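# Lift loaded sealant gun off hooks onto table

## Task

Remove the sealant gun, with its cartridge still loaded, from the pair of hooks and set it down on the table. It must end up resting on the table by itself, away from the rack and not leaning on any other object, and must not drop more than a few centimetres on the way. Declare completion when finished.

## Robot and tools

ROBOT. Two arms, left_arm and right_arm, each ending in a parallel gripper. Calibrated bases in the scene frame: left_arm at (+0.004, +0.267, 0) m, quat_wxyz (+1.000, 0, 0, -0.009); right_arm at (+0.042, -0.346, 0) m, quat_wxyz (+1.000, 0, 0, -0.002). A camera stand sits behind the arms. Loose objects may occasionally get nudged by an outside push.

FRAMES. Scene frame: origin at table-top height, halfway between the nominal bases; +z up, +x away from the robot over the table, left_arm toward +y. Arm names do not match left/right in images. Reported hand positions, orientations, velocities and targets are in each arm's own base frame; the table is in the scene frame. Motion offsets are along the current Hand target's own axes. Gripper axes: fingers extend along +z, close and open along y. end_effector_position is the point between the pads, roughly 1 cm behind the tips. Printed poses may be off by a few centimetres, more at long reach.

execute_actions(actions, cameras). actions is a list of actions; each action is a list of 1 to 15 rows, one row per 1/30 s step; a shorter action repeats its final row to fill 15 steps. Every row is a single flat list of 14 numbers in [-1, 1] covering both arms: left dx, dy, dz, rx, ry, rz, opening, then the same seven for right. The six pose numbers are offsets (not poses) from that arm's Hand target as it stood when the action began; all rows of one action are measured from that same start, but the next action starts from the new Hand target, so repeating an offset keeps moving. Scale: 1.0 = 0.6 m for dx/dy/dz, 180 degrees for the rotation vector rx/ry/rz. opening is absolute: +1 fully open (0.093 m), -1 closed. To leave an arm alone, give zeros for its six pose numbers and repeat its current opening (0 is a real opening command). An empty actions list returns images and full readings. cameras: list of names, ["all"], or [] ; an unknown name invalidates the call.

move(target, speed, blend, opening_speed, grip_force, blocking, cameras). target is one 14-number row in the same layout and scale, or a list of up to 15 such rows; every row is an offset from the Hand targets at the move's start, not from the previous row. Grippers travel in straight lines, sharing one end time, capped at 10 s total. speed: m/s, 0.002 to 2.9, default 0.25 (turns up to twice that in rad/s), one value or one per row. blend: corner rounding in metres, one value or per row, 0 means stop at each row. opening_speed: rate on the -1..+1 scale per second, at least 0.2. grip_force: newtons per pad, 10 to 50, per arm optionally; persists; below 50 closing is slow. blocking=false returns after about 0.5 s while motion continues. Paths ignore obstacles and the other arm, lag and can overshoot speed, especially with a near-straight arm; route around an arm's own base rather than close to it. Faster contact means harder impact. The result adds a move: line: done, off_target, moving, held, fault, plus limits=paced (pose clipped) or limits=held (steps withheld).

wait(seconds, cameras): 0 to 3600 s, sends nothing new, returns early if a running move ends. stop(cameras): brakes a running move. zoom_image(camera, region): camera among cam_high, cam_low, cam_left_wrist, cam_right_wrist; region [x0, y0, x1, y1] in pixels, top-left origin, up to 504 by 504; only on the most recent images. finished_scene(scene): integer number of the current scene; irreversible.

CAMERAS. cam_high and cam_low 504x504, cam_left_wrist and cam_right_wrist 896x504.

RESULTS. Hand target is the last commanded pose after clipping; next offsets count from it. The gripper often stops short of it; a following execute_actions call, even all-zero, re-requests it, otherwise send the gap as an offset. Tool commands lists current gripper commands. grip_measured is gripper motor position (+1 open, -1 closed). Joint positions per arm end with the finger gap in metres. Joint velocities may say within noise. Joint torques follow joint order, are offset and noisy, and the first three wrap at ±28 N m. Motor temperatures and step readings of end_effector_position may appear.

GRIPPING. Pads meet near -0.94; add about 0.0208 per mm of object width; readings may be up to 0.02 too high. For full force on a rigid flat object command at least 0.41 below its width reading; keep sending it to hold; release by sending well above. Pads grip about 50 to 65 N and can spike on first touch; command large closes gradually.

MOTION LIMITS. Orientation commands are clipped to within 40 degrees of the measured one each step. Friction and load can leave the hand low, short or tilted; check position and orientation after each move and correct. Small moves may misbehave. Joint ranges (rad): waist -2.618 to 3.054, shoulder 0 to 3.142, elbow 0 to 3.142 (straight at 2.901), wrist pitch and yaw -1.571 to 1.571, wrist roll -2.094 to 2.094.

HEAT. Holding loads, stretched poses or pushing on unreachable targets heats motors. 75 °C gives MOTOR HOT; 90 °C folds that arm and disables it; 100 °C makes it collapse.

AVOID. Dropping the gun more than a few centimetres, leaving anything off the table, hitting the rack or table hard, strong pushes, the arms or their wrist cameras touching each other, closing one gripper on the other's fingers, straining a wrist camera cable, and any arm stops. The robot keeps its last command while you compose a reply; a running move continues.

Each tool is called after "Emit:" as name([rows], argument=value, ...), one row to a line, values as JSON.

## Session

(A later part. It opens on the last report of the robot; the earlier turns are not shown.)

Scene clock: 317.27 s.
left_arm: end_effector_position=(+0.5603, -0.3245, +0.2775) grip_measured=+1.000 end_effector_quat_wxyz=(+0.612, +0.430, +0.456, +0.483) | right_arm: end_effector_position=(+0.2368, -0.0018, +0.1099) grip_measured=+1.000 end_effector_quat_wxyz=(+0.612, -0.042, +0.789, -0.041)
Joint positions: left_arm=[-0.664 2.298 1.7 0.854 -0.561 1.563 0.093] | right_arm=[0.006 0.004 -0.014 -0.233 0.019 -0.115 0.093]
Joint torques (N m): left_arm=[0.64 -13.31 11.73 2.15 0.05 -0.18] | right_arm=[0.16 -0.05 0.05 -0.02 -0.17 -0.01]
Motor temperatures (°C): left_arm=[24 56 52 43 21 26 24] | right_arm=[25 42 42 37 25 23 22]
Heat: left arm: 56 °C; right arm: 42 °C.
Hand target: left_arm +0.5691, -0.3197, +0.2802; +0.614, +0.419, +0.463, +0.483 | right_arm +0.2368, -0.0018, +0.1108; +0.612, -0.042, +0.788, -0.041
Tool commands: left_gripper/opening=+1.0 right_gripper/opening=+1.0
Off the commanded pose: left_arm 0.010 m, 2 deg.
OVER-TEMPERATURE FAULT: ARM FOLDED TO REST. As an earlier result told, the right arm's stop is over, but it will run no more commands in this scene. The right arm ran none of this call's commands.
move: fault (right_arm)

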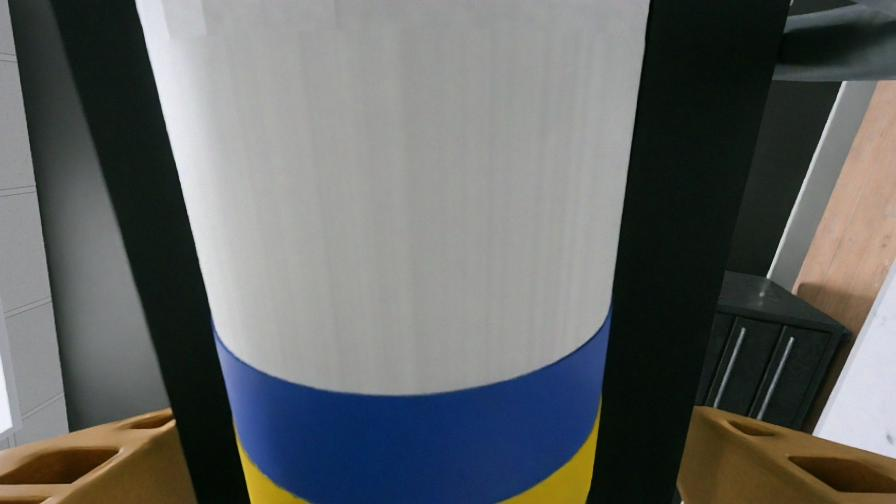

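Emit:
move([
  [0.023,0.004,0.004,0,0,0,1,0,0,0,0,0,0,1],
  [0.023,0.004,0.004,0,0,0,-0.3,0,0,0,0,0,0,1],
], speed=0.1, opening_speed=1.2, cameras=["cam_left_wrist"])

Scene clock: 328.10 s.
left_arm: end_effector_position=(+0.5623, -0.3249, +0.2832) grip_measured=+0.563 end_effector_quat_wxyz=(+0.628, +0.430, +0.443, +0.475) | right_arm: end_effector_position=(+0.2368, -0.0018, +0.1099) grip_measured=+1.000 end_effector_quat_wxyz=(+0.612, -0.042, +0.789, -0.041)
Joint positions: left_arm=[-0.651 2.298 1.701 0.874 -0.511 1.556 0.072] | right_arm=[0.006 0.004 -0.014 -0.233 0.019 -0.115 0.093]
Joint torques (N m): left_arm=[1.81 -15.32 8.5 2.02 -0.29 -0.22] | right_arm=[0.18 -0.03 0.05 -0.02 -0.16 -0.01]
Motor temperatures (°C): left_arm=[24 56 55 43 21 26 25] | right_arm=[25 41 41 36 25 23 22]
Heat: left arm: 56 °C; right arm: 41 °C.
Hand target: left_arm +0.5724, -0.3057, +0.2809; +0.614, +0.418, +0.463, +0.483 | right_arm +0.2368, -0.0018, +0.1108; +0.612, -0.042, +0.788, -0.041
Tool commands: left_gripper/opening=-0.3 right_gripper/opening=+1.0
Off the commanded pose: left_arm 0.022 m, 3 deg.
OVER-TEMPERATURE FAULT: ARM FOLDED TO REST. As an earlier result told, the right arm's stop is over, but it will run no more commands in this scene. The right arm ran none of this call's commands.
move: fault (right_arm), off_target (left_arm); target 2's new opening was sent with left_arm's hand 0.022 m and 3 deg from that target

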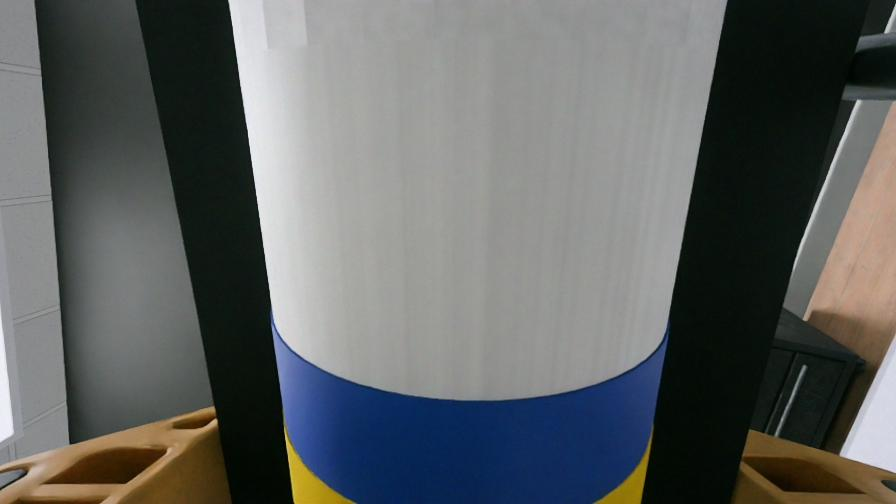

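Emit:
move(target=[-0.022,-0.035,0,0,0,0,-0.3,0,0,0,0,0,0,1], speed=0.1)

Scene clock: 341.03 s.
left_arm: end_effector_position=(+0.5621, -0.3261, +0.2829) grip_measured=+0.574 end_effector_quat_wxyz=(+0.631, +0.421, +0.438, +0.482) | right_arm: end_effector_position=(+0.2368, -0.0018, +0.1099) grip_measured=+1.000 end_effector_quat_wxyz=(+0.612, -0.042, +0.789, -0.041)
Joint positions: left_arm=[-0.655 2.318 1.709 0.916 -0.521 1.574 0.073] | right_arm=[0.006 0.004 -0.014 -0.233 0.019 -0.115 0.093]
Joint torques (N m): left_arm=[0.12 -10.86 11.59 1.82 -0.4 -0.34] | right_arm=[0.14 -0.02 0.03 -0.02 -0.18 -0.01]
Motor temperatures (°C): left_arm=[25 59 54 43 21 26 26] | right_arm=[25 40 41 36 25 23 22]
Heat: left arm: 59 °C; right arm: 41 °C.
Hand target: left_arm +0.5754, -0.3226, +0.2626; +0.614, +0.418, +0.463, +0.483 | right_arm +0.2368, -0.0018, +0.1108; +0.612, -0.042, +0.788, -0.041
Tool commands: left_gripper/opening=-0.3 right_gripper/opening=+1.0
Off the commanded pose: left_arm 0.024 m, 4 deg.
OVER-TEMPERATURE FAULT: ARM FOLDED TO REST. As an earlier result told, the right arm's stop is over, but it will run no more commands in this scene. The right arm ran none of this call's commands.
move: fault (right_arm), off_target (left_arm)

Emit:
move(target=[0.0075,-0.052,-0.0325,0,0,0,-0.3,0,0,0,0,0,0,1], speed=0.1, cameras=["cam_high","cam_low"])

Scene clock: 347.53 s.
left_arm: end_effector_position=(+0.5584, -0.3261, +0.2824) grip_measured=+0.574 end_effector_quat_wxyz=(+0.645, +0.404, +0.421, +0.494) | right_arm: end_effector_position=(+0.2368, -0.0018, +0.1099) grip_measured=+1.000 end_effector_quat_wxyz=(+0.612, -0.042, +0.789, -0.041)
Joint positions: left_arm=[-0.657 2.346 1.695 1.026 -0.514 1.611 0.073] | right_arm=[0.006 0.004 -0.014 -0.233 0.019 -0.115 0.093]
Joint torques (N m): left_arm=[-0.95 -10.56 4.03 2 -0.66 -0.62] | right_arm=[0.17 -0.02 0.05 -0.02 -0.17 -0.01]
Motor temperatures (°C): left_arm=[25 58 53 43 21 26 26] | right_arm=[25 40 41 35 25 23 22]
Heat: left arm: 58 °C; right arm: 41 °C.
Hand target: left_arm +0.5633, -0.3225, +0.2277; +0.614, +0.418, +0.463, +0.483 | right_arm +0.2368, -0.0018, +0.1108; +0.612, -0.042, +0.788, -0.041
Tool commands: left_gripper/opening=-0.3 right_gripper/opening=+1.0
Off the commanded pose: left_arm 0.055 m, 6 deg.
OVER-TEMPERATURE FAULT: ARM FOLDED TO REST. As an earlier result told, the right arm's stop is over, but it will run no more commands in this scene. The right arm ran none of this call's commands.
move: fault (right_arm), off_target (left_arm)

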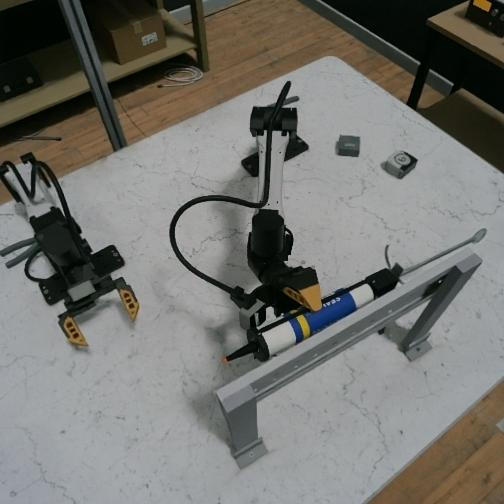

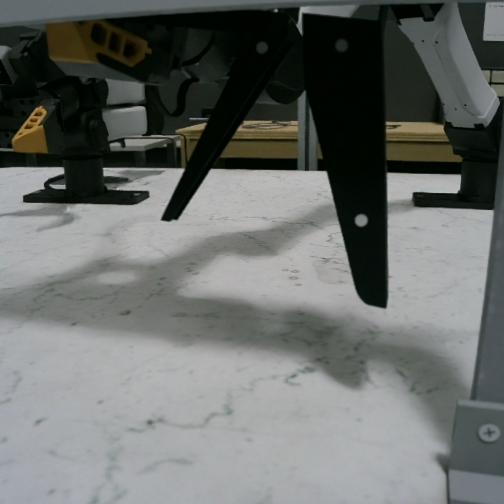

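Emit:
wait(seconds=8)

Emit:
move(target=[-0.0627,0.3618,0.0752,-0.05,0,0,-0.3,0,0,0,0,0,0,1], speed=0.25)

Scene clock: 368.37 s.
left_arm: end_effector_position=(+0.5584, -0.3261, +0.2824) grip_measured=+0.574 end_effector_quat_wxyz=(+0.645, +0.404, +0.420, +0.494) | right_arm: end_effector_position=(+0.2368, -0.0018, +0.1099) grip_measured=+1.000 end_effector_quat_wxyz=(+0.612, -0.042, +0.789, -0.041)
Joint positions: left_arm=[-0.657 2.346 1.695 1.026 -0.514 1.611 0.073] | right_arm=[0.006 0.004 -0.014 -0.233 0.019 -0.115 0.093]
Joint torques (N m): left_arm=[-0.87 -10.66 4.11 1.97 -0.65 -0.62] | right_arm=[0.18 -0.02 0.06 -0.02 -0.17 -0.01]
Motor temperatures (°C): left_arm=[25 56 49 43 21 26 26] | right_arm=[25 39 40 35 25 23 22]
Heat: left arm: 56 °C; right arm: 40 °C.
Hand target: left_arm +0.5633, -0.3225, +0.2277; +0.614, +0.418, +0.463, +0.483 | right_arm +0.2368, -0.0018, +0.1108; +0.612, -0.042, +0.788, -0.041
Tool commands: left_gripper/opening=-0.3 right_gripper/opening=+1.0
Off the commanded pose: left_arm 0.055 m, 6 deg.
OVER-TEMPERATURE FAULT: ARM FOLDED TO REST. As an earlier result told, the right arm's stop is over, but it will run no more commands in this scene.
wait: 8.00 s; at rest from the start

Scene clock: 370.43 s.
left_arm: end_effector_position=(+0.5650, -0.3456, +0.3198) grip_measured=+0.574 end_effector_quat_wxyz=(+0.570, +0.484, +0.461, +0.479) | right_arm: end_effector_position=(+0.2368, -0.0018, +0.1099) grip_measured=+1.000 end_effector_quat_wxyz=(+0.612, -0.042, +0.789, -0.041)
Joint positions: left_arm=[-0.687 2.276 1.946 0.458 -0.573 1.579 0.073] | right_arm=[0.006 0.004 -0.014 -0.233 0.019 -0.115 0.093]
Joint torques (N m): left_arm=[0.76 -23.21 17.8 3.73 -0.22 0.7] | right_arm=[0.2 -0.05 0.08 -0.03 -0.17 -0.01]
Motor temperatures (°C): left_arm=[25 58 50 45 21 26 26] | right_arm=[25 39 40 35 25 23 22]
Heat: left arm: 58 °C; right arm: 40 °C.
Hand target: left_arm +0.5587, -0.3228, +0.4524; +0.645, +0.369, +0.424, +0.518 | right_arm +0.2368, -0.0018, +0.1108; +0.612, -0.042, +0.788, -0.041
Tool commands: left_gripper/opening=-0.3 right_gripper/opening=+1.0
Off the commanded pose: left_arm 0.135 m, 17 deg.
OVER-TEMPERATURE FAULT: ARM FOLDED TO REST. As an earlier result told, the right arm's stop is over, but it will run no more commands in this scene. The right arm ran none of this call's commands.
move: fault (right_arm), off_target (left_arm)

Emit:
move([
  [0.003,0.0748,0.0192,0,0,0,-0.3,0,0,0,0,0,0,1],
  [-0.0203,0.1547,-0.1898,0,0,0,-0.3,0,0,0,0,0,0,1],
], speed=0.2, blend=0.01, cameras=["cam_high","cam_left_wrist"])

Scene clock: 382.90 s.
left_arm: end_effector_position=(+0.4425, -0.3324, +0.4282) grip_measured=+0.574 end_effector_quat_wxyz=(+0.593, +0.427, +0.456, +0.508) | right_arm: end_effector_position=(+0.2368, -0.0018, +0.1099) grip_measured=+1.000 end_effector_quat_wxyz=(+0.612, -0.042, +0.789, -0.041)
Joint positions: left_arm=[-0.863 1.901 1.68 0.539 -0.794 1.692 0.073] | right_arm=[0.006 0.004 -0.014 -0.233 0.019 -0.115 0.093]
Joint torques (N m): left_arm=[-0.76 -19.54 9.17 3.23 0.52 0.7] | right_arm=[0.17 -0.01 0.03 -0.02 -0.17 0]
Motor temperatures (°C): left_arm=[25 73 55 50 21 26 27] | right_arm=[25 39 40 34 25 23 22]
Heat: left arm: 73 °C; right arm: 40 °C.
Hand target: left_arm +0.4185, -0.3129, +0.4976; +0.645, +0.369, +0.424, +0.518 | right_arm +0.2368, -0.0018, +0.1108; +0.612, -0.042, +0.788, -0.041
Tool commands: left_gripper/opening=-0.3 right_gripper/opening=+1.0
Off the commanded pose: left_arm 0.076 m, 10 deg.
OVER-TEMPERATURE FAULT: ARM FOLDED TO REST. As an earlier result told, the right arm's stop is over, but it will run no more commands in this scene. The right arm ran none of this call's commands.
move: fault (right_arm), off_target (left_arm)

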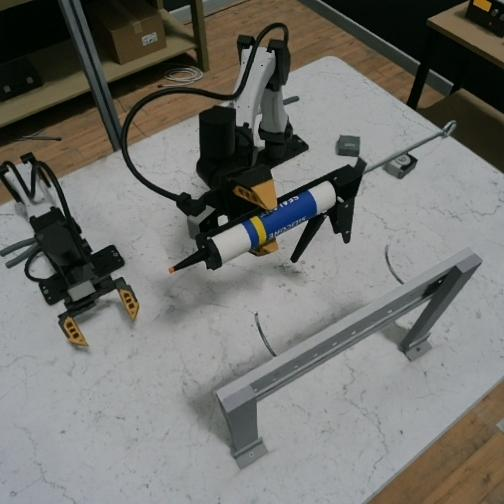

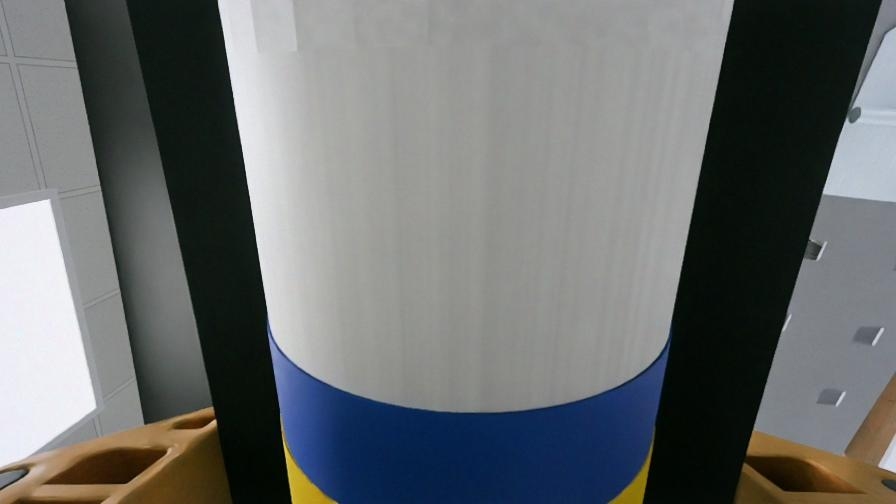

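Emit:
move(target=[0.0627,-0.2722,-0.2008,0,0,0,-0.3,0,0,0,0,0,0,1], speed=0.2, cameras=["cam_high","cam_low"])

Scene clock: 391.20 s.
left_arm: end_effector_position=(+0.3767, -0.3024, +0.2606) grip_measured=+0.574 end_effector_quat_wxyz=(+0.600, +0.412, +0.456, +0.512) | right_arm: end_effector_position=(+0.2368, -0.0018, +0.1099) grip_measured=+1.000 end_effector_quat_wxyz=(+0.612, -0.042, +0.789, -0.041)
Joint positions: left_arm=[-0.949 1.926 0.946 1.374 -0.881 1.752 0.073] | right_arm=[0.006 0.004 -0.014 -0.233 0.019 -0.115 0.093]
Joint torques (N m): left_arm=[-0.73 -11.56 7.82 3.35 0.73 0.75] | right_arm=[0.18 -0.05 0.05 -0.02 -0.17 0]
Motor temperatures (°C): left_arm=[25 72 54 51 21 26 27] | right_arm=[25 38 39 34 25 23 22]
Heat: left arm: 72 °C; right arm: 39 °C.
Hand target: left_arm +0.3686, -0.3027, +0.2975; +0.645, +0.369, +0.424, +0.518 | right_arm +0.2368, -0.0018, +0.1108; +0.612, -0.042, +0.788, -0.041
Tool commands: left_gripper/opening=-0.3 right_gripper/opening=+1.0
Off the commanded pose: left_arm 0.038 m, 8 deg.
OVER-TEMPERATURE FAULT: ARM FOLDED TO REST. As an earlier result told, the right arm's stop is over, but it will run no more commands in this scene. The right arm ran none of this call's commands.
move: fault (right_arm), off_target (left_arm)

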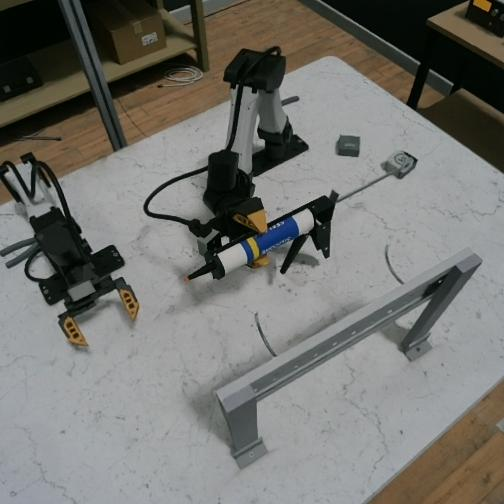

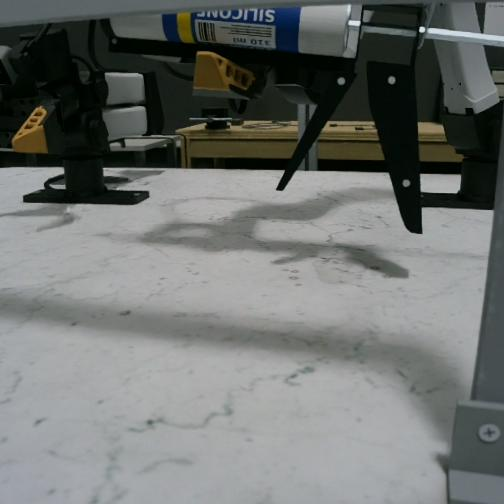

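Emit:
move([
  [0.0327,-0.1025,-0.0135,0.2305,0.0274,0.0702,-0.3,0,0,0,0,0,0,1],
  [0.0645,-0.2225,-0.018,0.3965,0.038,0.0601,-0.3,0,0,0,0,0,0,1],
], speed=0.18, blend=0.03, cameras=["cam_high","cam_low","cam_left_wrist"])

Scene clock: 423.37 s.
left_arm: end_effector_position=(+0.3893, -0.2916, +0.1302) grip_measured=+0.574 end_effector_quat_wxyz=(+0.208, +0.698, +0.654, +0.203) | right_arm: end_effector_position=(+0.2368, -0.0018, +0.1099) grip_measured=+1.000 end_effector_quat_wxyz=(+0.612, -0.042, +0.789, -0.041)
Joint positions: left_arm=[-0.771 1.991 1.678 -0.794 -0.379 0.955 0.073] | right_arm=[0.006 0.004 -0.014 -0.233 0.019 -0.115 0.093]
Joint torques (N m): left_arm=[-0.1 -13.31 14.31 1.36 -1.2 0.28] | right_arm=[0.18 -0.02 0.03 -0.02 -0.16 -0.01]
Motor temperatures (°C): left_arm=[24 66 52 51 22 27 27] | right_arm=[25 37 38 33 25 23 22]
Heat: left arm: 66 °C; right arm: 38 °C.
Hand target: left_arm +0.4100, -0.2898, +0.1651; +0.236, +0.681, +0.647, +0.249 | right_arm +0.2368, -0.0018, +0.1108; +0.612, -0.042, +0.788, -0.041
Tool commands: left_gripper/opening=-0.3 right_gripper/opening=+1.0
Off the commanded pose: left_arm 0.041 m, 6 deg.
OVER-TEMPERATURE FAULT: ARM FOLDED TO REST. As an earlier result told, the right arm's stop is over, but it will run no more commands in this scene. The right arm ran none of this call's commands.
move: fault (right_arm), off_target (left_arm)

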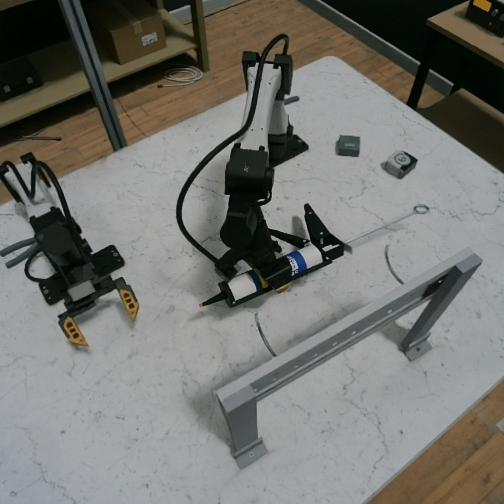

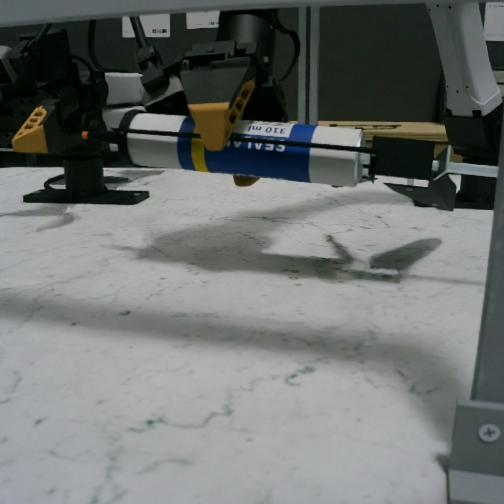

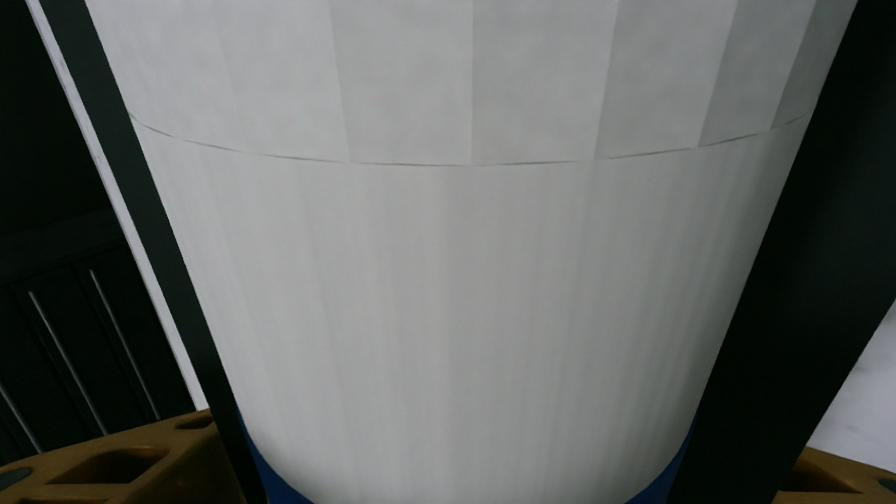

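Emit:
move(target=[-0.0037,-0.0695,0.083,0.1,-0.0052,0,-0.3,0,0,0,0,0,0,1], speed=0.1, cameras=["cam_high","cam_low","cam_left_wrist"])

Scene clock: 434.17 s.
left_arm: end_effector_position=(+0.3953, -0.2953, +0.0750) grip_measured=+0.574 end_effector_quat_wxyz=(+0.120, +0.716, +0.680, +0.103) | right_arm: end_effector_position=(+0.2368, -0.0018, +0.1099) grip_measured=+1.000 end_effector_quat_wxyz=(+0.612, -0.042, +0.789, -0.041)
Joint positions: left_arm=[-0.702 2.214 1.901 -0.993 -0.177 0.944 0.073] | right_arm=[0.006 0.004 -0.014 -0.233 0.019 -0.115 0.093]
Joint torques (N m): left_arm=[0.01 -14.97 13.34 0.66 -0.84 0.18] | right_arm=[0.17 -0.03 0.06 -0.01 -0.18 -0.01]
Motor temperatures (°C): left_arm=[24 63 57 47 22 26 27] | right_arm=[25 37 38 32 25 23 22]
Heat: left arm: 63 °C; right arm: 38 °C.
Hand target: left_arm +0.4102, -0.2898, +0.1002; +0.132, +0.712, +0.676, +0.139 | right_arm +0.2368, -0.0018, +0.1108; +0.612, -0.042, +0.788, -0.041
Tool commands: left_gripper/opening=-0.3 right_gripper/opening=+1.0
Off the commanded pose: left_arm 0.030 m, 4 deg.
OVER-TEMPERATURE FAULT: ARM FOLDED TO REST. As an earlier result told, the right arm's stop is over, but it will run no more commands in this scene. The right arm ran none of this call's commands.
move: fault (right_arm), off_target (left_arm)

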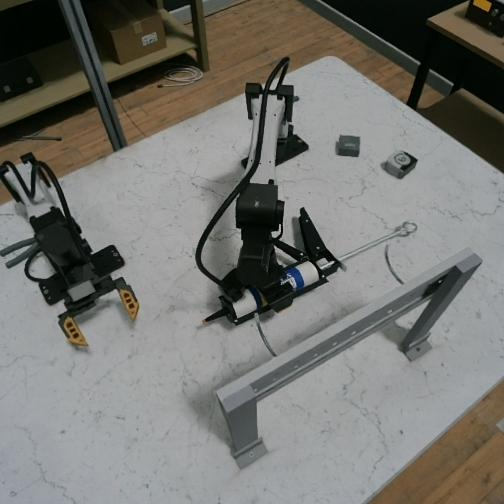

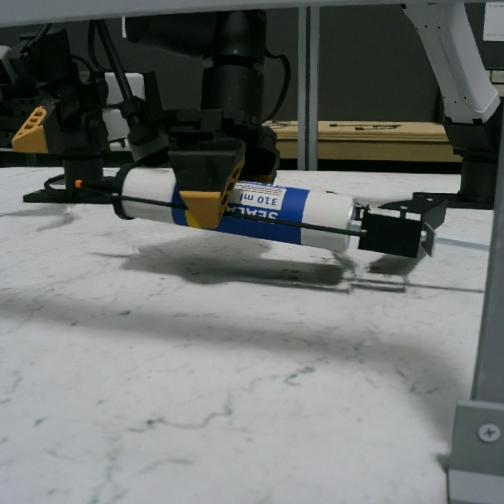

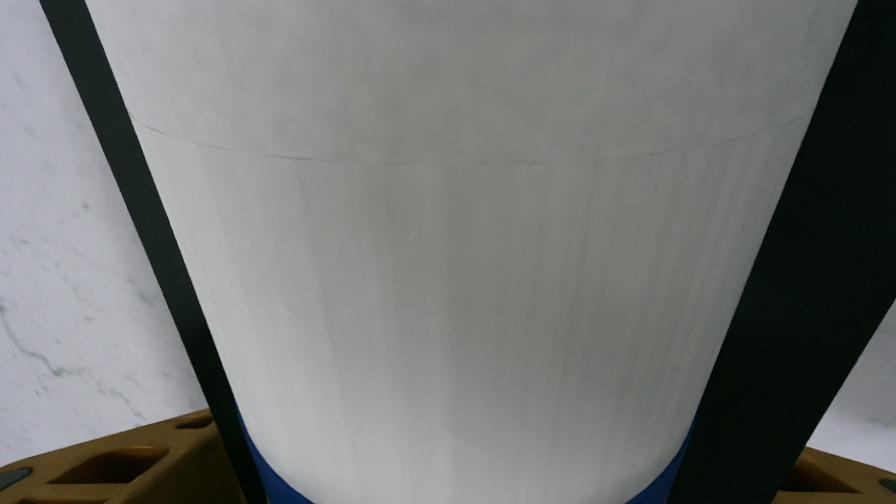

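Emit:
move(target=[0,-0.0112,0.0278,0,0.045,0,-0.3,0,0,0,0,0,0,1], speed=0.08, cameras=["cam_low","cam_high"])

Scene clock: 442.60 s.
left_arm: end_effector_position=(+0.3998, -0.2972, +0.0580) grip_measured=+0.574 end_effector_quat_wxyz=(+0.085, +0.704, +0.691, +0.141) | right_arm: end_effector_position=(+0.2368, -0.0018, +0.1099) grip_measured=+1.000 end_effector_quat_wxyz=(+0.612, -0.042, +0.789, -0.041)
Joint positions: left_arm=[-0.729 2.316 2.005 -1.066 -0.269 0.886 0.073] | right_arm=[0.006 0.004 -0.014 -0.233 0.019 -0.115 0.093]
Joint torques (N m): left_arm=[-0.96 -15.49 12.94 0.23 -1.2 0.11] | right_arm=[0.2 -0.03 0.05 -0.02 -0.16 0]
Motor temperatures (°C): left_arm=[24 64 57 44 22 26 27] | right_arm=[25 37 38 32 25 23 22]
Heat: left arm: 64 °C; right arm: 38 °C.
Hand target: left_arm +0.4102, -0.2895, +0.0821; +0.083, +0.700, +0.683, +0.189 | right_arm +0.2368, -0.0018, +0.1108; +0.612, -0.042, +0.788, -0.041
Tool commands: left_gripper/opening=-0.3 right_gripper/opening=+1.0
Off the commanded pose: left_arm 0.027 m, 6 deg.
OVER-TEMPERATURE FAULT: ARM FOLDED TO REST. As an earlier result told, the right arm's stop is over, but it will run no more commands in this scene. The right arm ran none of this call's commands.
move: fault (right_arm), off_target (left_arm)
Images, in order (width x height): cam_high 504x504, cam_low 504x504.

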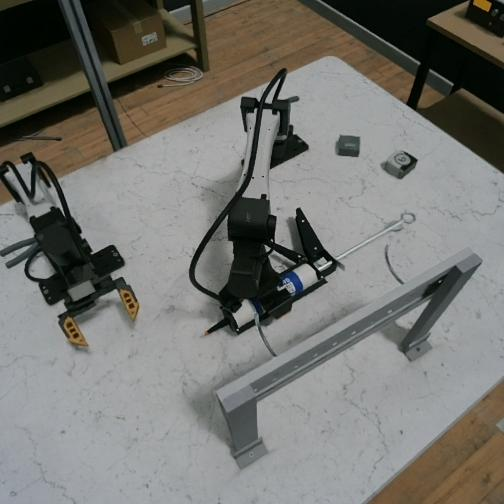

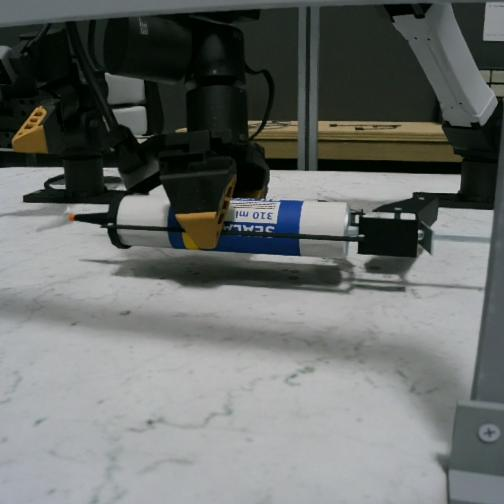

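Emit:
move(target=[0,-0.007,0.018,0.02,0,0,-0.3,0,0,0,0,0,0,1], speed=0.06, cameras=["cam_low"])

Emit:
zoom_image(camera="cam_low", region=[50, 150, 450, 310])

Scene clock: 448.83 s.
left_arm: end_effector_position=(+0.4003, -0.2988, +0.0482) grip_measured=+0.574 end_effector_quat_wxyz=(+0.066, +0.707, +0.692, +0.130) | right_arm: end_effector_position=(+0.2368, -0.0018, +0.1099) grip_measured=+1.000 end_effector_quat_wxyz=(+0.612, -0.042, +0.789, -0.041)
Joint positions: left_arm=[-0.725 2.371 2.072 -1.117 -0.25 0.885 0.073] | right_arm=[0.006 0.004 -0.014 -0.233 0.019 -0.115 0.093]
Joint torques (N m): left_arm=[0.1 -15.72 12.75 0.15 -0.95 0.12] | right_arm=[0.16 -0.02 0.05 -0.02 -0.16 0]
Motor temperatures (°C): left_arm=[24 64 58 43 22 26 28] | right_arm=[25 37 38 32 25 23 22]
Heat: left arm: 64 °C; right arm: 38 °C.
Hand target: left_arm +0.4104, -0.2878, +0.0706; +0.061, +0.702, +0.689, +0.167 | right_arm +0.2368, -0.0018, +0.1108; +0.612, -0.042, +0.788, -0.041
Tool commands: left_gripper/opening=-0.3 right_gripper/opening=+1.0
Off the commanded pose: left_arm 0.027 m, 4 deg.
OVER-TEMPERATURE FAULT: ARM FOLDED TO REST. As an earlier result told, the right arm's stop is over, but it will run no more commands in this scene. The right arm ran none of this call's commands.
move: fault (right_arm), off_target (left_arm)

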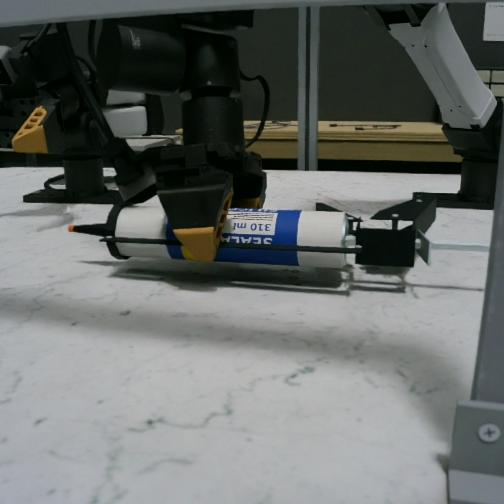

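Scaled by 1.260 from the camera's image (finer frame: 720x720).

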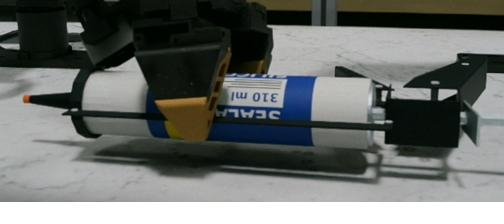

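Emit:
move(target=[0,-0.007,0.018,0,0,0,-0.3,0,0,0,0,0,0,1], speed=0.06, cameras=["cam_low"])

Emit:
zoom_image(camera="cam_low", region=[50, 150, 450, 310])

Scene clock: 454.00 s.
left_arm: end_effector_position=(+0.4007, -0.2994, +0.0483) grip_measured=+0.574 end_effector_quat_wxyz=(+0.068, +0.706, +0.693, +0.130) | right_arm: end_effector_position=(+0.2368, -0.0018, +0.1099) grip_measured=+1.000 end_effector_quat_wxyz=(+0.612, -0.042, +0.789, -0.041)
Joint positions: left_arm=[-0.725 2.371 2.072 -1.114 -0.249 0.885 0.073] | right_arm=[0.006 0.004 -0.014 -0.233 0.019 -0.115 0.093]
Joint torques (N m): left_arm=[0.27 -15.46 8.98 0.45 -0.99 0.14] | right_arm=[0.18 0.01 0.05 -0.02 -0.16 -0.01]
Motor temperatures (°C): left_arm=[24 65 59 42 22 26 28] | right_arm=[25 37 38 32 25 23 22]
Heat: left arm: 65 °C; right arm: 38 °C.
Hand target: left_arm +0.4098, -0.2860, +0.0592; +0.061, +0.702, +0.689, +0.167 | right_arm +0.2368, -0.0018, +0.1108; +0.612, -0.042, +0.788, -0.041
Tool commands: left_gripper/opening=-0.3 right_gripper/opening=+1.0
Off the commanded pose: left_arm 0.020 m, 4 deg.
OVER-TEMPERATURE FAULT: ARM FOLDED TO REST. As an earlier result told, the right arm's stop is over, but it will run no more commands in this scene. The right arm ran none of this call's commands.
move: fault (right_arm), off_target (left_arm)

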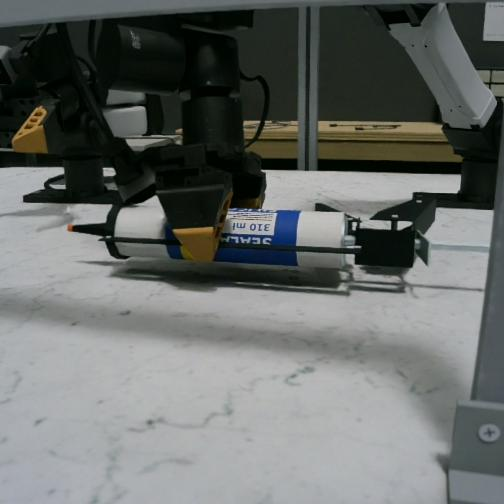

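Scaled by 1.260 from the camera's image (finer frame: 720x720).

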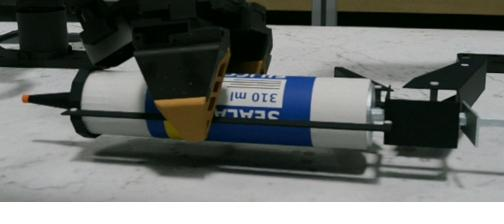

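Emit:
move(target=[0,-0.008,0.022,0,0,0,-0.3,0,0,0,0,0,0,1], speed=0.06, cameras=["cam_low"])

Emit:
zoom_image(camera="cam_low", region=[50, 190, 450, 310])

Scene clock: 462.37 s.
left_arm: end_effector_position=(+0.4047, -0.2999, +0.0389) grip_measured=+0.574 end_effector_quat_wxyz=(+0.074, +0.703, +0.695, +0.130) | right_arm: end_effector_position=(+0.2368, -0.0018, +0.1099) grip_measured=+1.000 end_effector_quat_wxyz=(+0.612, -0.042, +0.789, -0.041)
Joint positions: left_arm=[-0.72 2.377 2.043 -1.066 -0.248 0.885 0.073] | right_arm=[0.006 0.004 -0.014 -0.233 0.019 -0.115 0.093]
Joint torques (N m): left_arm=[0.03 -15.97 6.58 0.5 -0.97 0.16] | right_arm=[0.16 -0.02 0.05 -0.02 -0.17 -0.01]
Motor temperatures (°C): left_arm=[24 66 58 41 22 26 28] | right_arm=[25 36 38 31 25 23 22]
Heat: left arm: 66 °C; right arm: 38 °C.
Hand target: left_arm +0.4095, -0.2839, +0.0453; +0.061, +0.702, +0.689, +0.167 | right_arm +0.2368, -0.0018, +0.1108; +0.612, -0.042, +0.788, -0.041
Tool commands: left_gripper/opening=-0.3 right_gripper/opening=+1.0
Off the commanded pose: left_arm 0.018 m, 5 deg.
OVER-TEMPERATURE FAULT: ARM FOLDED TO REST. As an earlier result told, the right arm's stop is over, but it will run no more commands in this scene. The right arm ran none of this call's commands.
move: fault (right_arm), off_target (left_arm)

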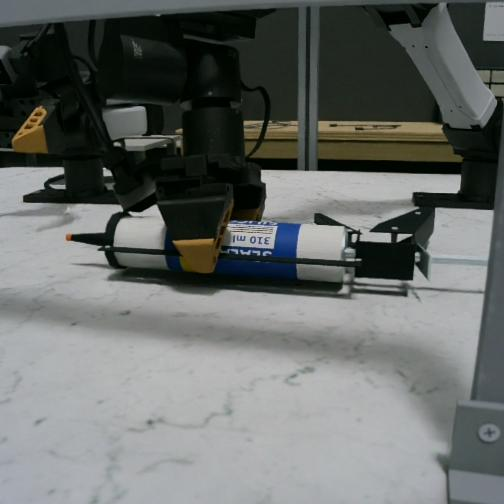

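Scaled by 1.260 from the camera's image (finer frame: 720x720).

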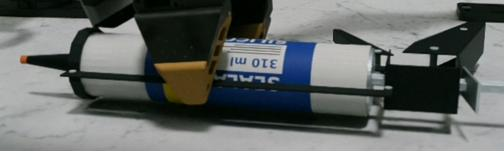

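Emit:
move(target=[0,-0.008,0.022,0,0,0,-0.3,0,0,0,0,0,0,1], speed=0.06, cameras=["cam_low","cam_high"])

Emit:
zoom_image(camera="cam_low", region=[50, 190, 450, 310])

Scene clock: 468.80 s.
left_arm: end_effector_position=(+0.4049, -0.2990, +0.0363) grip_measured=+0.574 end_effector_quat_wxyz=(+0.078, +0.702, +0.695, +0.130) | right_arm: end_effector_position=(+0.2368, -0.0018, +0.1099) grip_measured=+1.000 end_effector_quat_wxyz=(+0.612, -0.042, +0.789, -0.041)
Joint positions: left_arm=[-0.718 2.368 2.016 -1.041 -0.248 0.885 0.073] | right_arm=[0.006 0.004 -0.014 -0.233 0.019 -0.115 0.093]
Joint torques (N m): left_arm=[0.18 -14.86 4.41 0.76 -0.99 0.18] | right_arm=[0.17 -0.03 0.05 -0.02 -0.18 -0.01]
Motor temperatures (°C): left_arm=[24 67 56 40 23 26 28] | right_arm=[25 36 37 31 25 23 22]
Heat: left arm: 67 °C; right arm: 37 °C.
Hand target: left_arm +0.4091, -0.2818, +0.0314; +0.061, +0.703, +0.689, +0.167 | right_arm +0.2368, -0.0018, +0.1108; +0.612, -0.042, +0.788, -0.041
Tool commands: left_gripper/opening=-0.3 right_gripper/opening=+1.0
Off the commanded pose: left_arm 0.018 m, 5 deg.
OVER-TEMPERATURE FAULT: ARM FOLDED TO REST. As an earlier result told, the right arm's stop is over, but it will run no more commands in this scene. The right arm ran none of this call's commands.
move: fault (right_arm), off_target (left_arm)
Images, in order (width x height): cam_high 504x504, cam_low 504x504.

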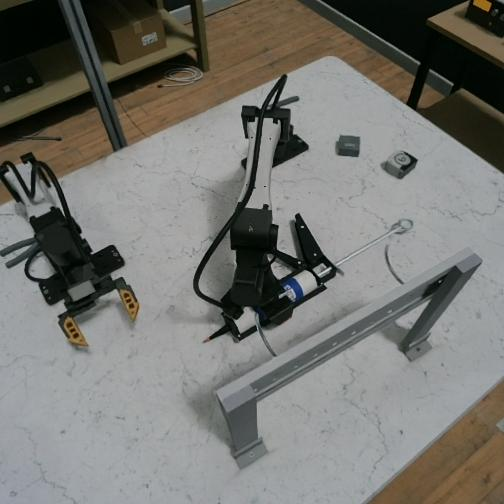

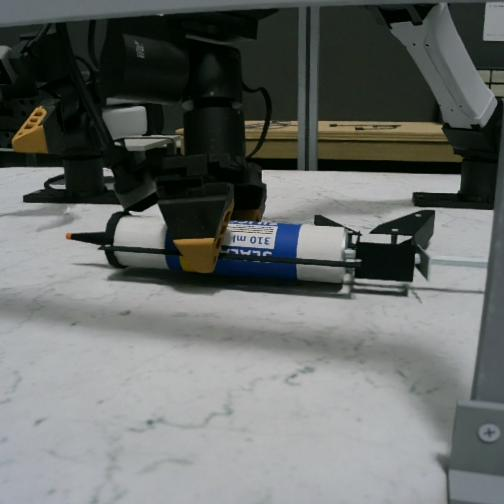

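Scaled by 1.260 from the camera's image (finer frame: 720x720).

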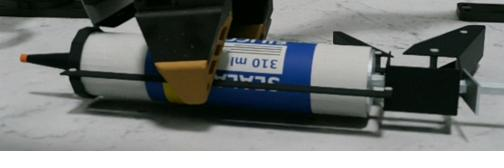

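Emit:
move([
  [-0.017,0.007,-0.018,0,0,0,-0.3,0,0,0,0,0,0,1],
  [-0.017,0.007,-0.018,0,0,0,1,0,0,0,0,0,0,1],
  [-0.017,0.007,-0.27,0,0,0,1,0,0,0,0,0,0,1],
], speed=0.1, opening_speed=1.0, cameras=["cam_low","cam_high"])

Scene clock: 484.37 s.
left_arm: end_effector_position=(+0.3627, -0.3153, +0.1600) grip_measured=+1.000 end_effector_quat_wxyz=(+0.073, +0.711, +0.680, +0.166) | right_arm: end_effector_position=(+0.2368, -0.0018, +0.1099) grip_measured=+1.000 end_effector_quat_wxyz=(+0.612, -0.042, +0.789, -0.041)
Joint positions: left_arm=[-0.831 2.374 2.514 -1.568 -0.336 0.808 0.093] | right_arm=[0.006 0.004 -0.014 -0.233 0.019 -0.115 0.093]
Joint torques (N m): left_arm=[-0.88 -17.4 9.33 0.48 -0.29 -0.13] | right_arm=[0.18 -0.02 0.02 -0.02 -0.17 0]
Motor temperatures (°C): left_arm=[24 70 53 39 22 26 28] | right_arm=[25 36 37 31 25 23 22]
Heat: left arm: 70 °C; right arm: 37 °C.
Hand target: left_arm +0.3615, -0.3154, +0.1830; +0.062, +0.702, +0.689, +0.167 | right_arm +0.2368, -0.0018, +0.1108; +0.612, -0.042, +0.788, -0.041
Tool commands: left_gripper/opening=+1.0 right_gripper/opening=+1.0
Off the commanded pose: left_arm 0.023 m, 2 deg.
OVER-TEMPERATURE FAULT: ARM FOLDED TO REST. As an earlier result told, the right arm's stop is over, but it will run no more commands in this scene. The right arm ran none of this call's commands.
joint sent to its limit (left arm) — joint 4 (wrist pitch), lower limit. The joint targets are off in orientation, not in position.
move: fault (right_arm), off_target (left_arm); target 2's new opening was sent with left_arm's hand 0.010 m and 5 deg from that target
Images, in order (width x height): cam_high 504x504, cam_low 504x504.

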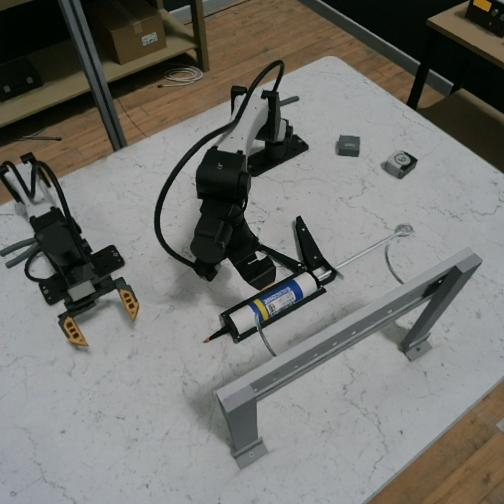

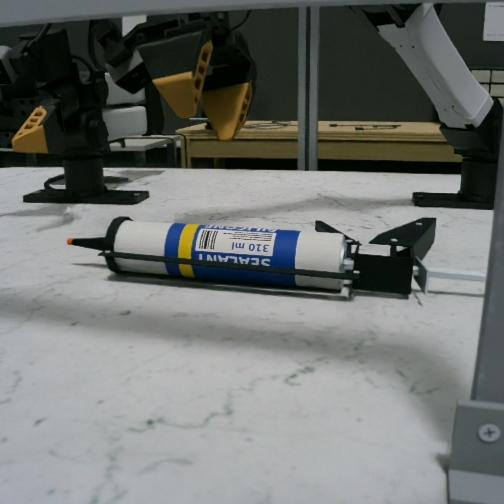

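Emit:
finished_scene(scene=2)

The scene is finished: the task was done.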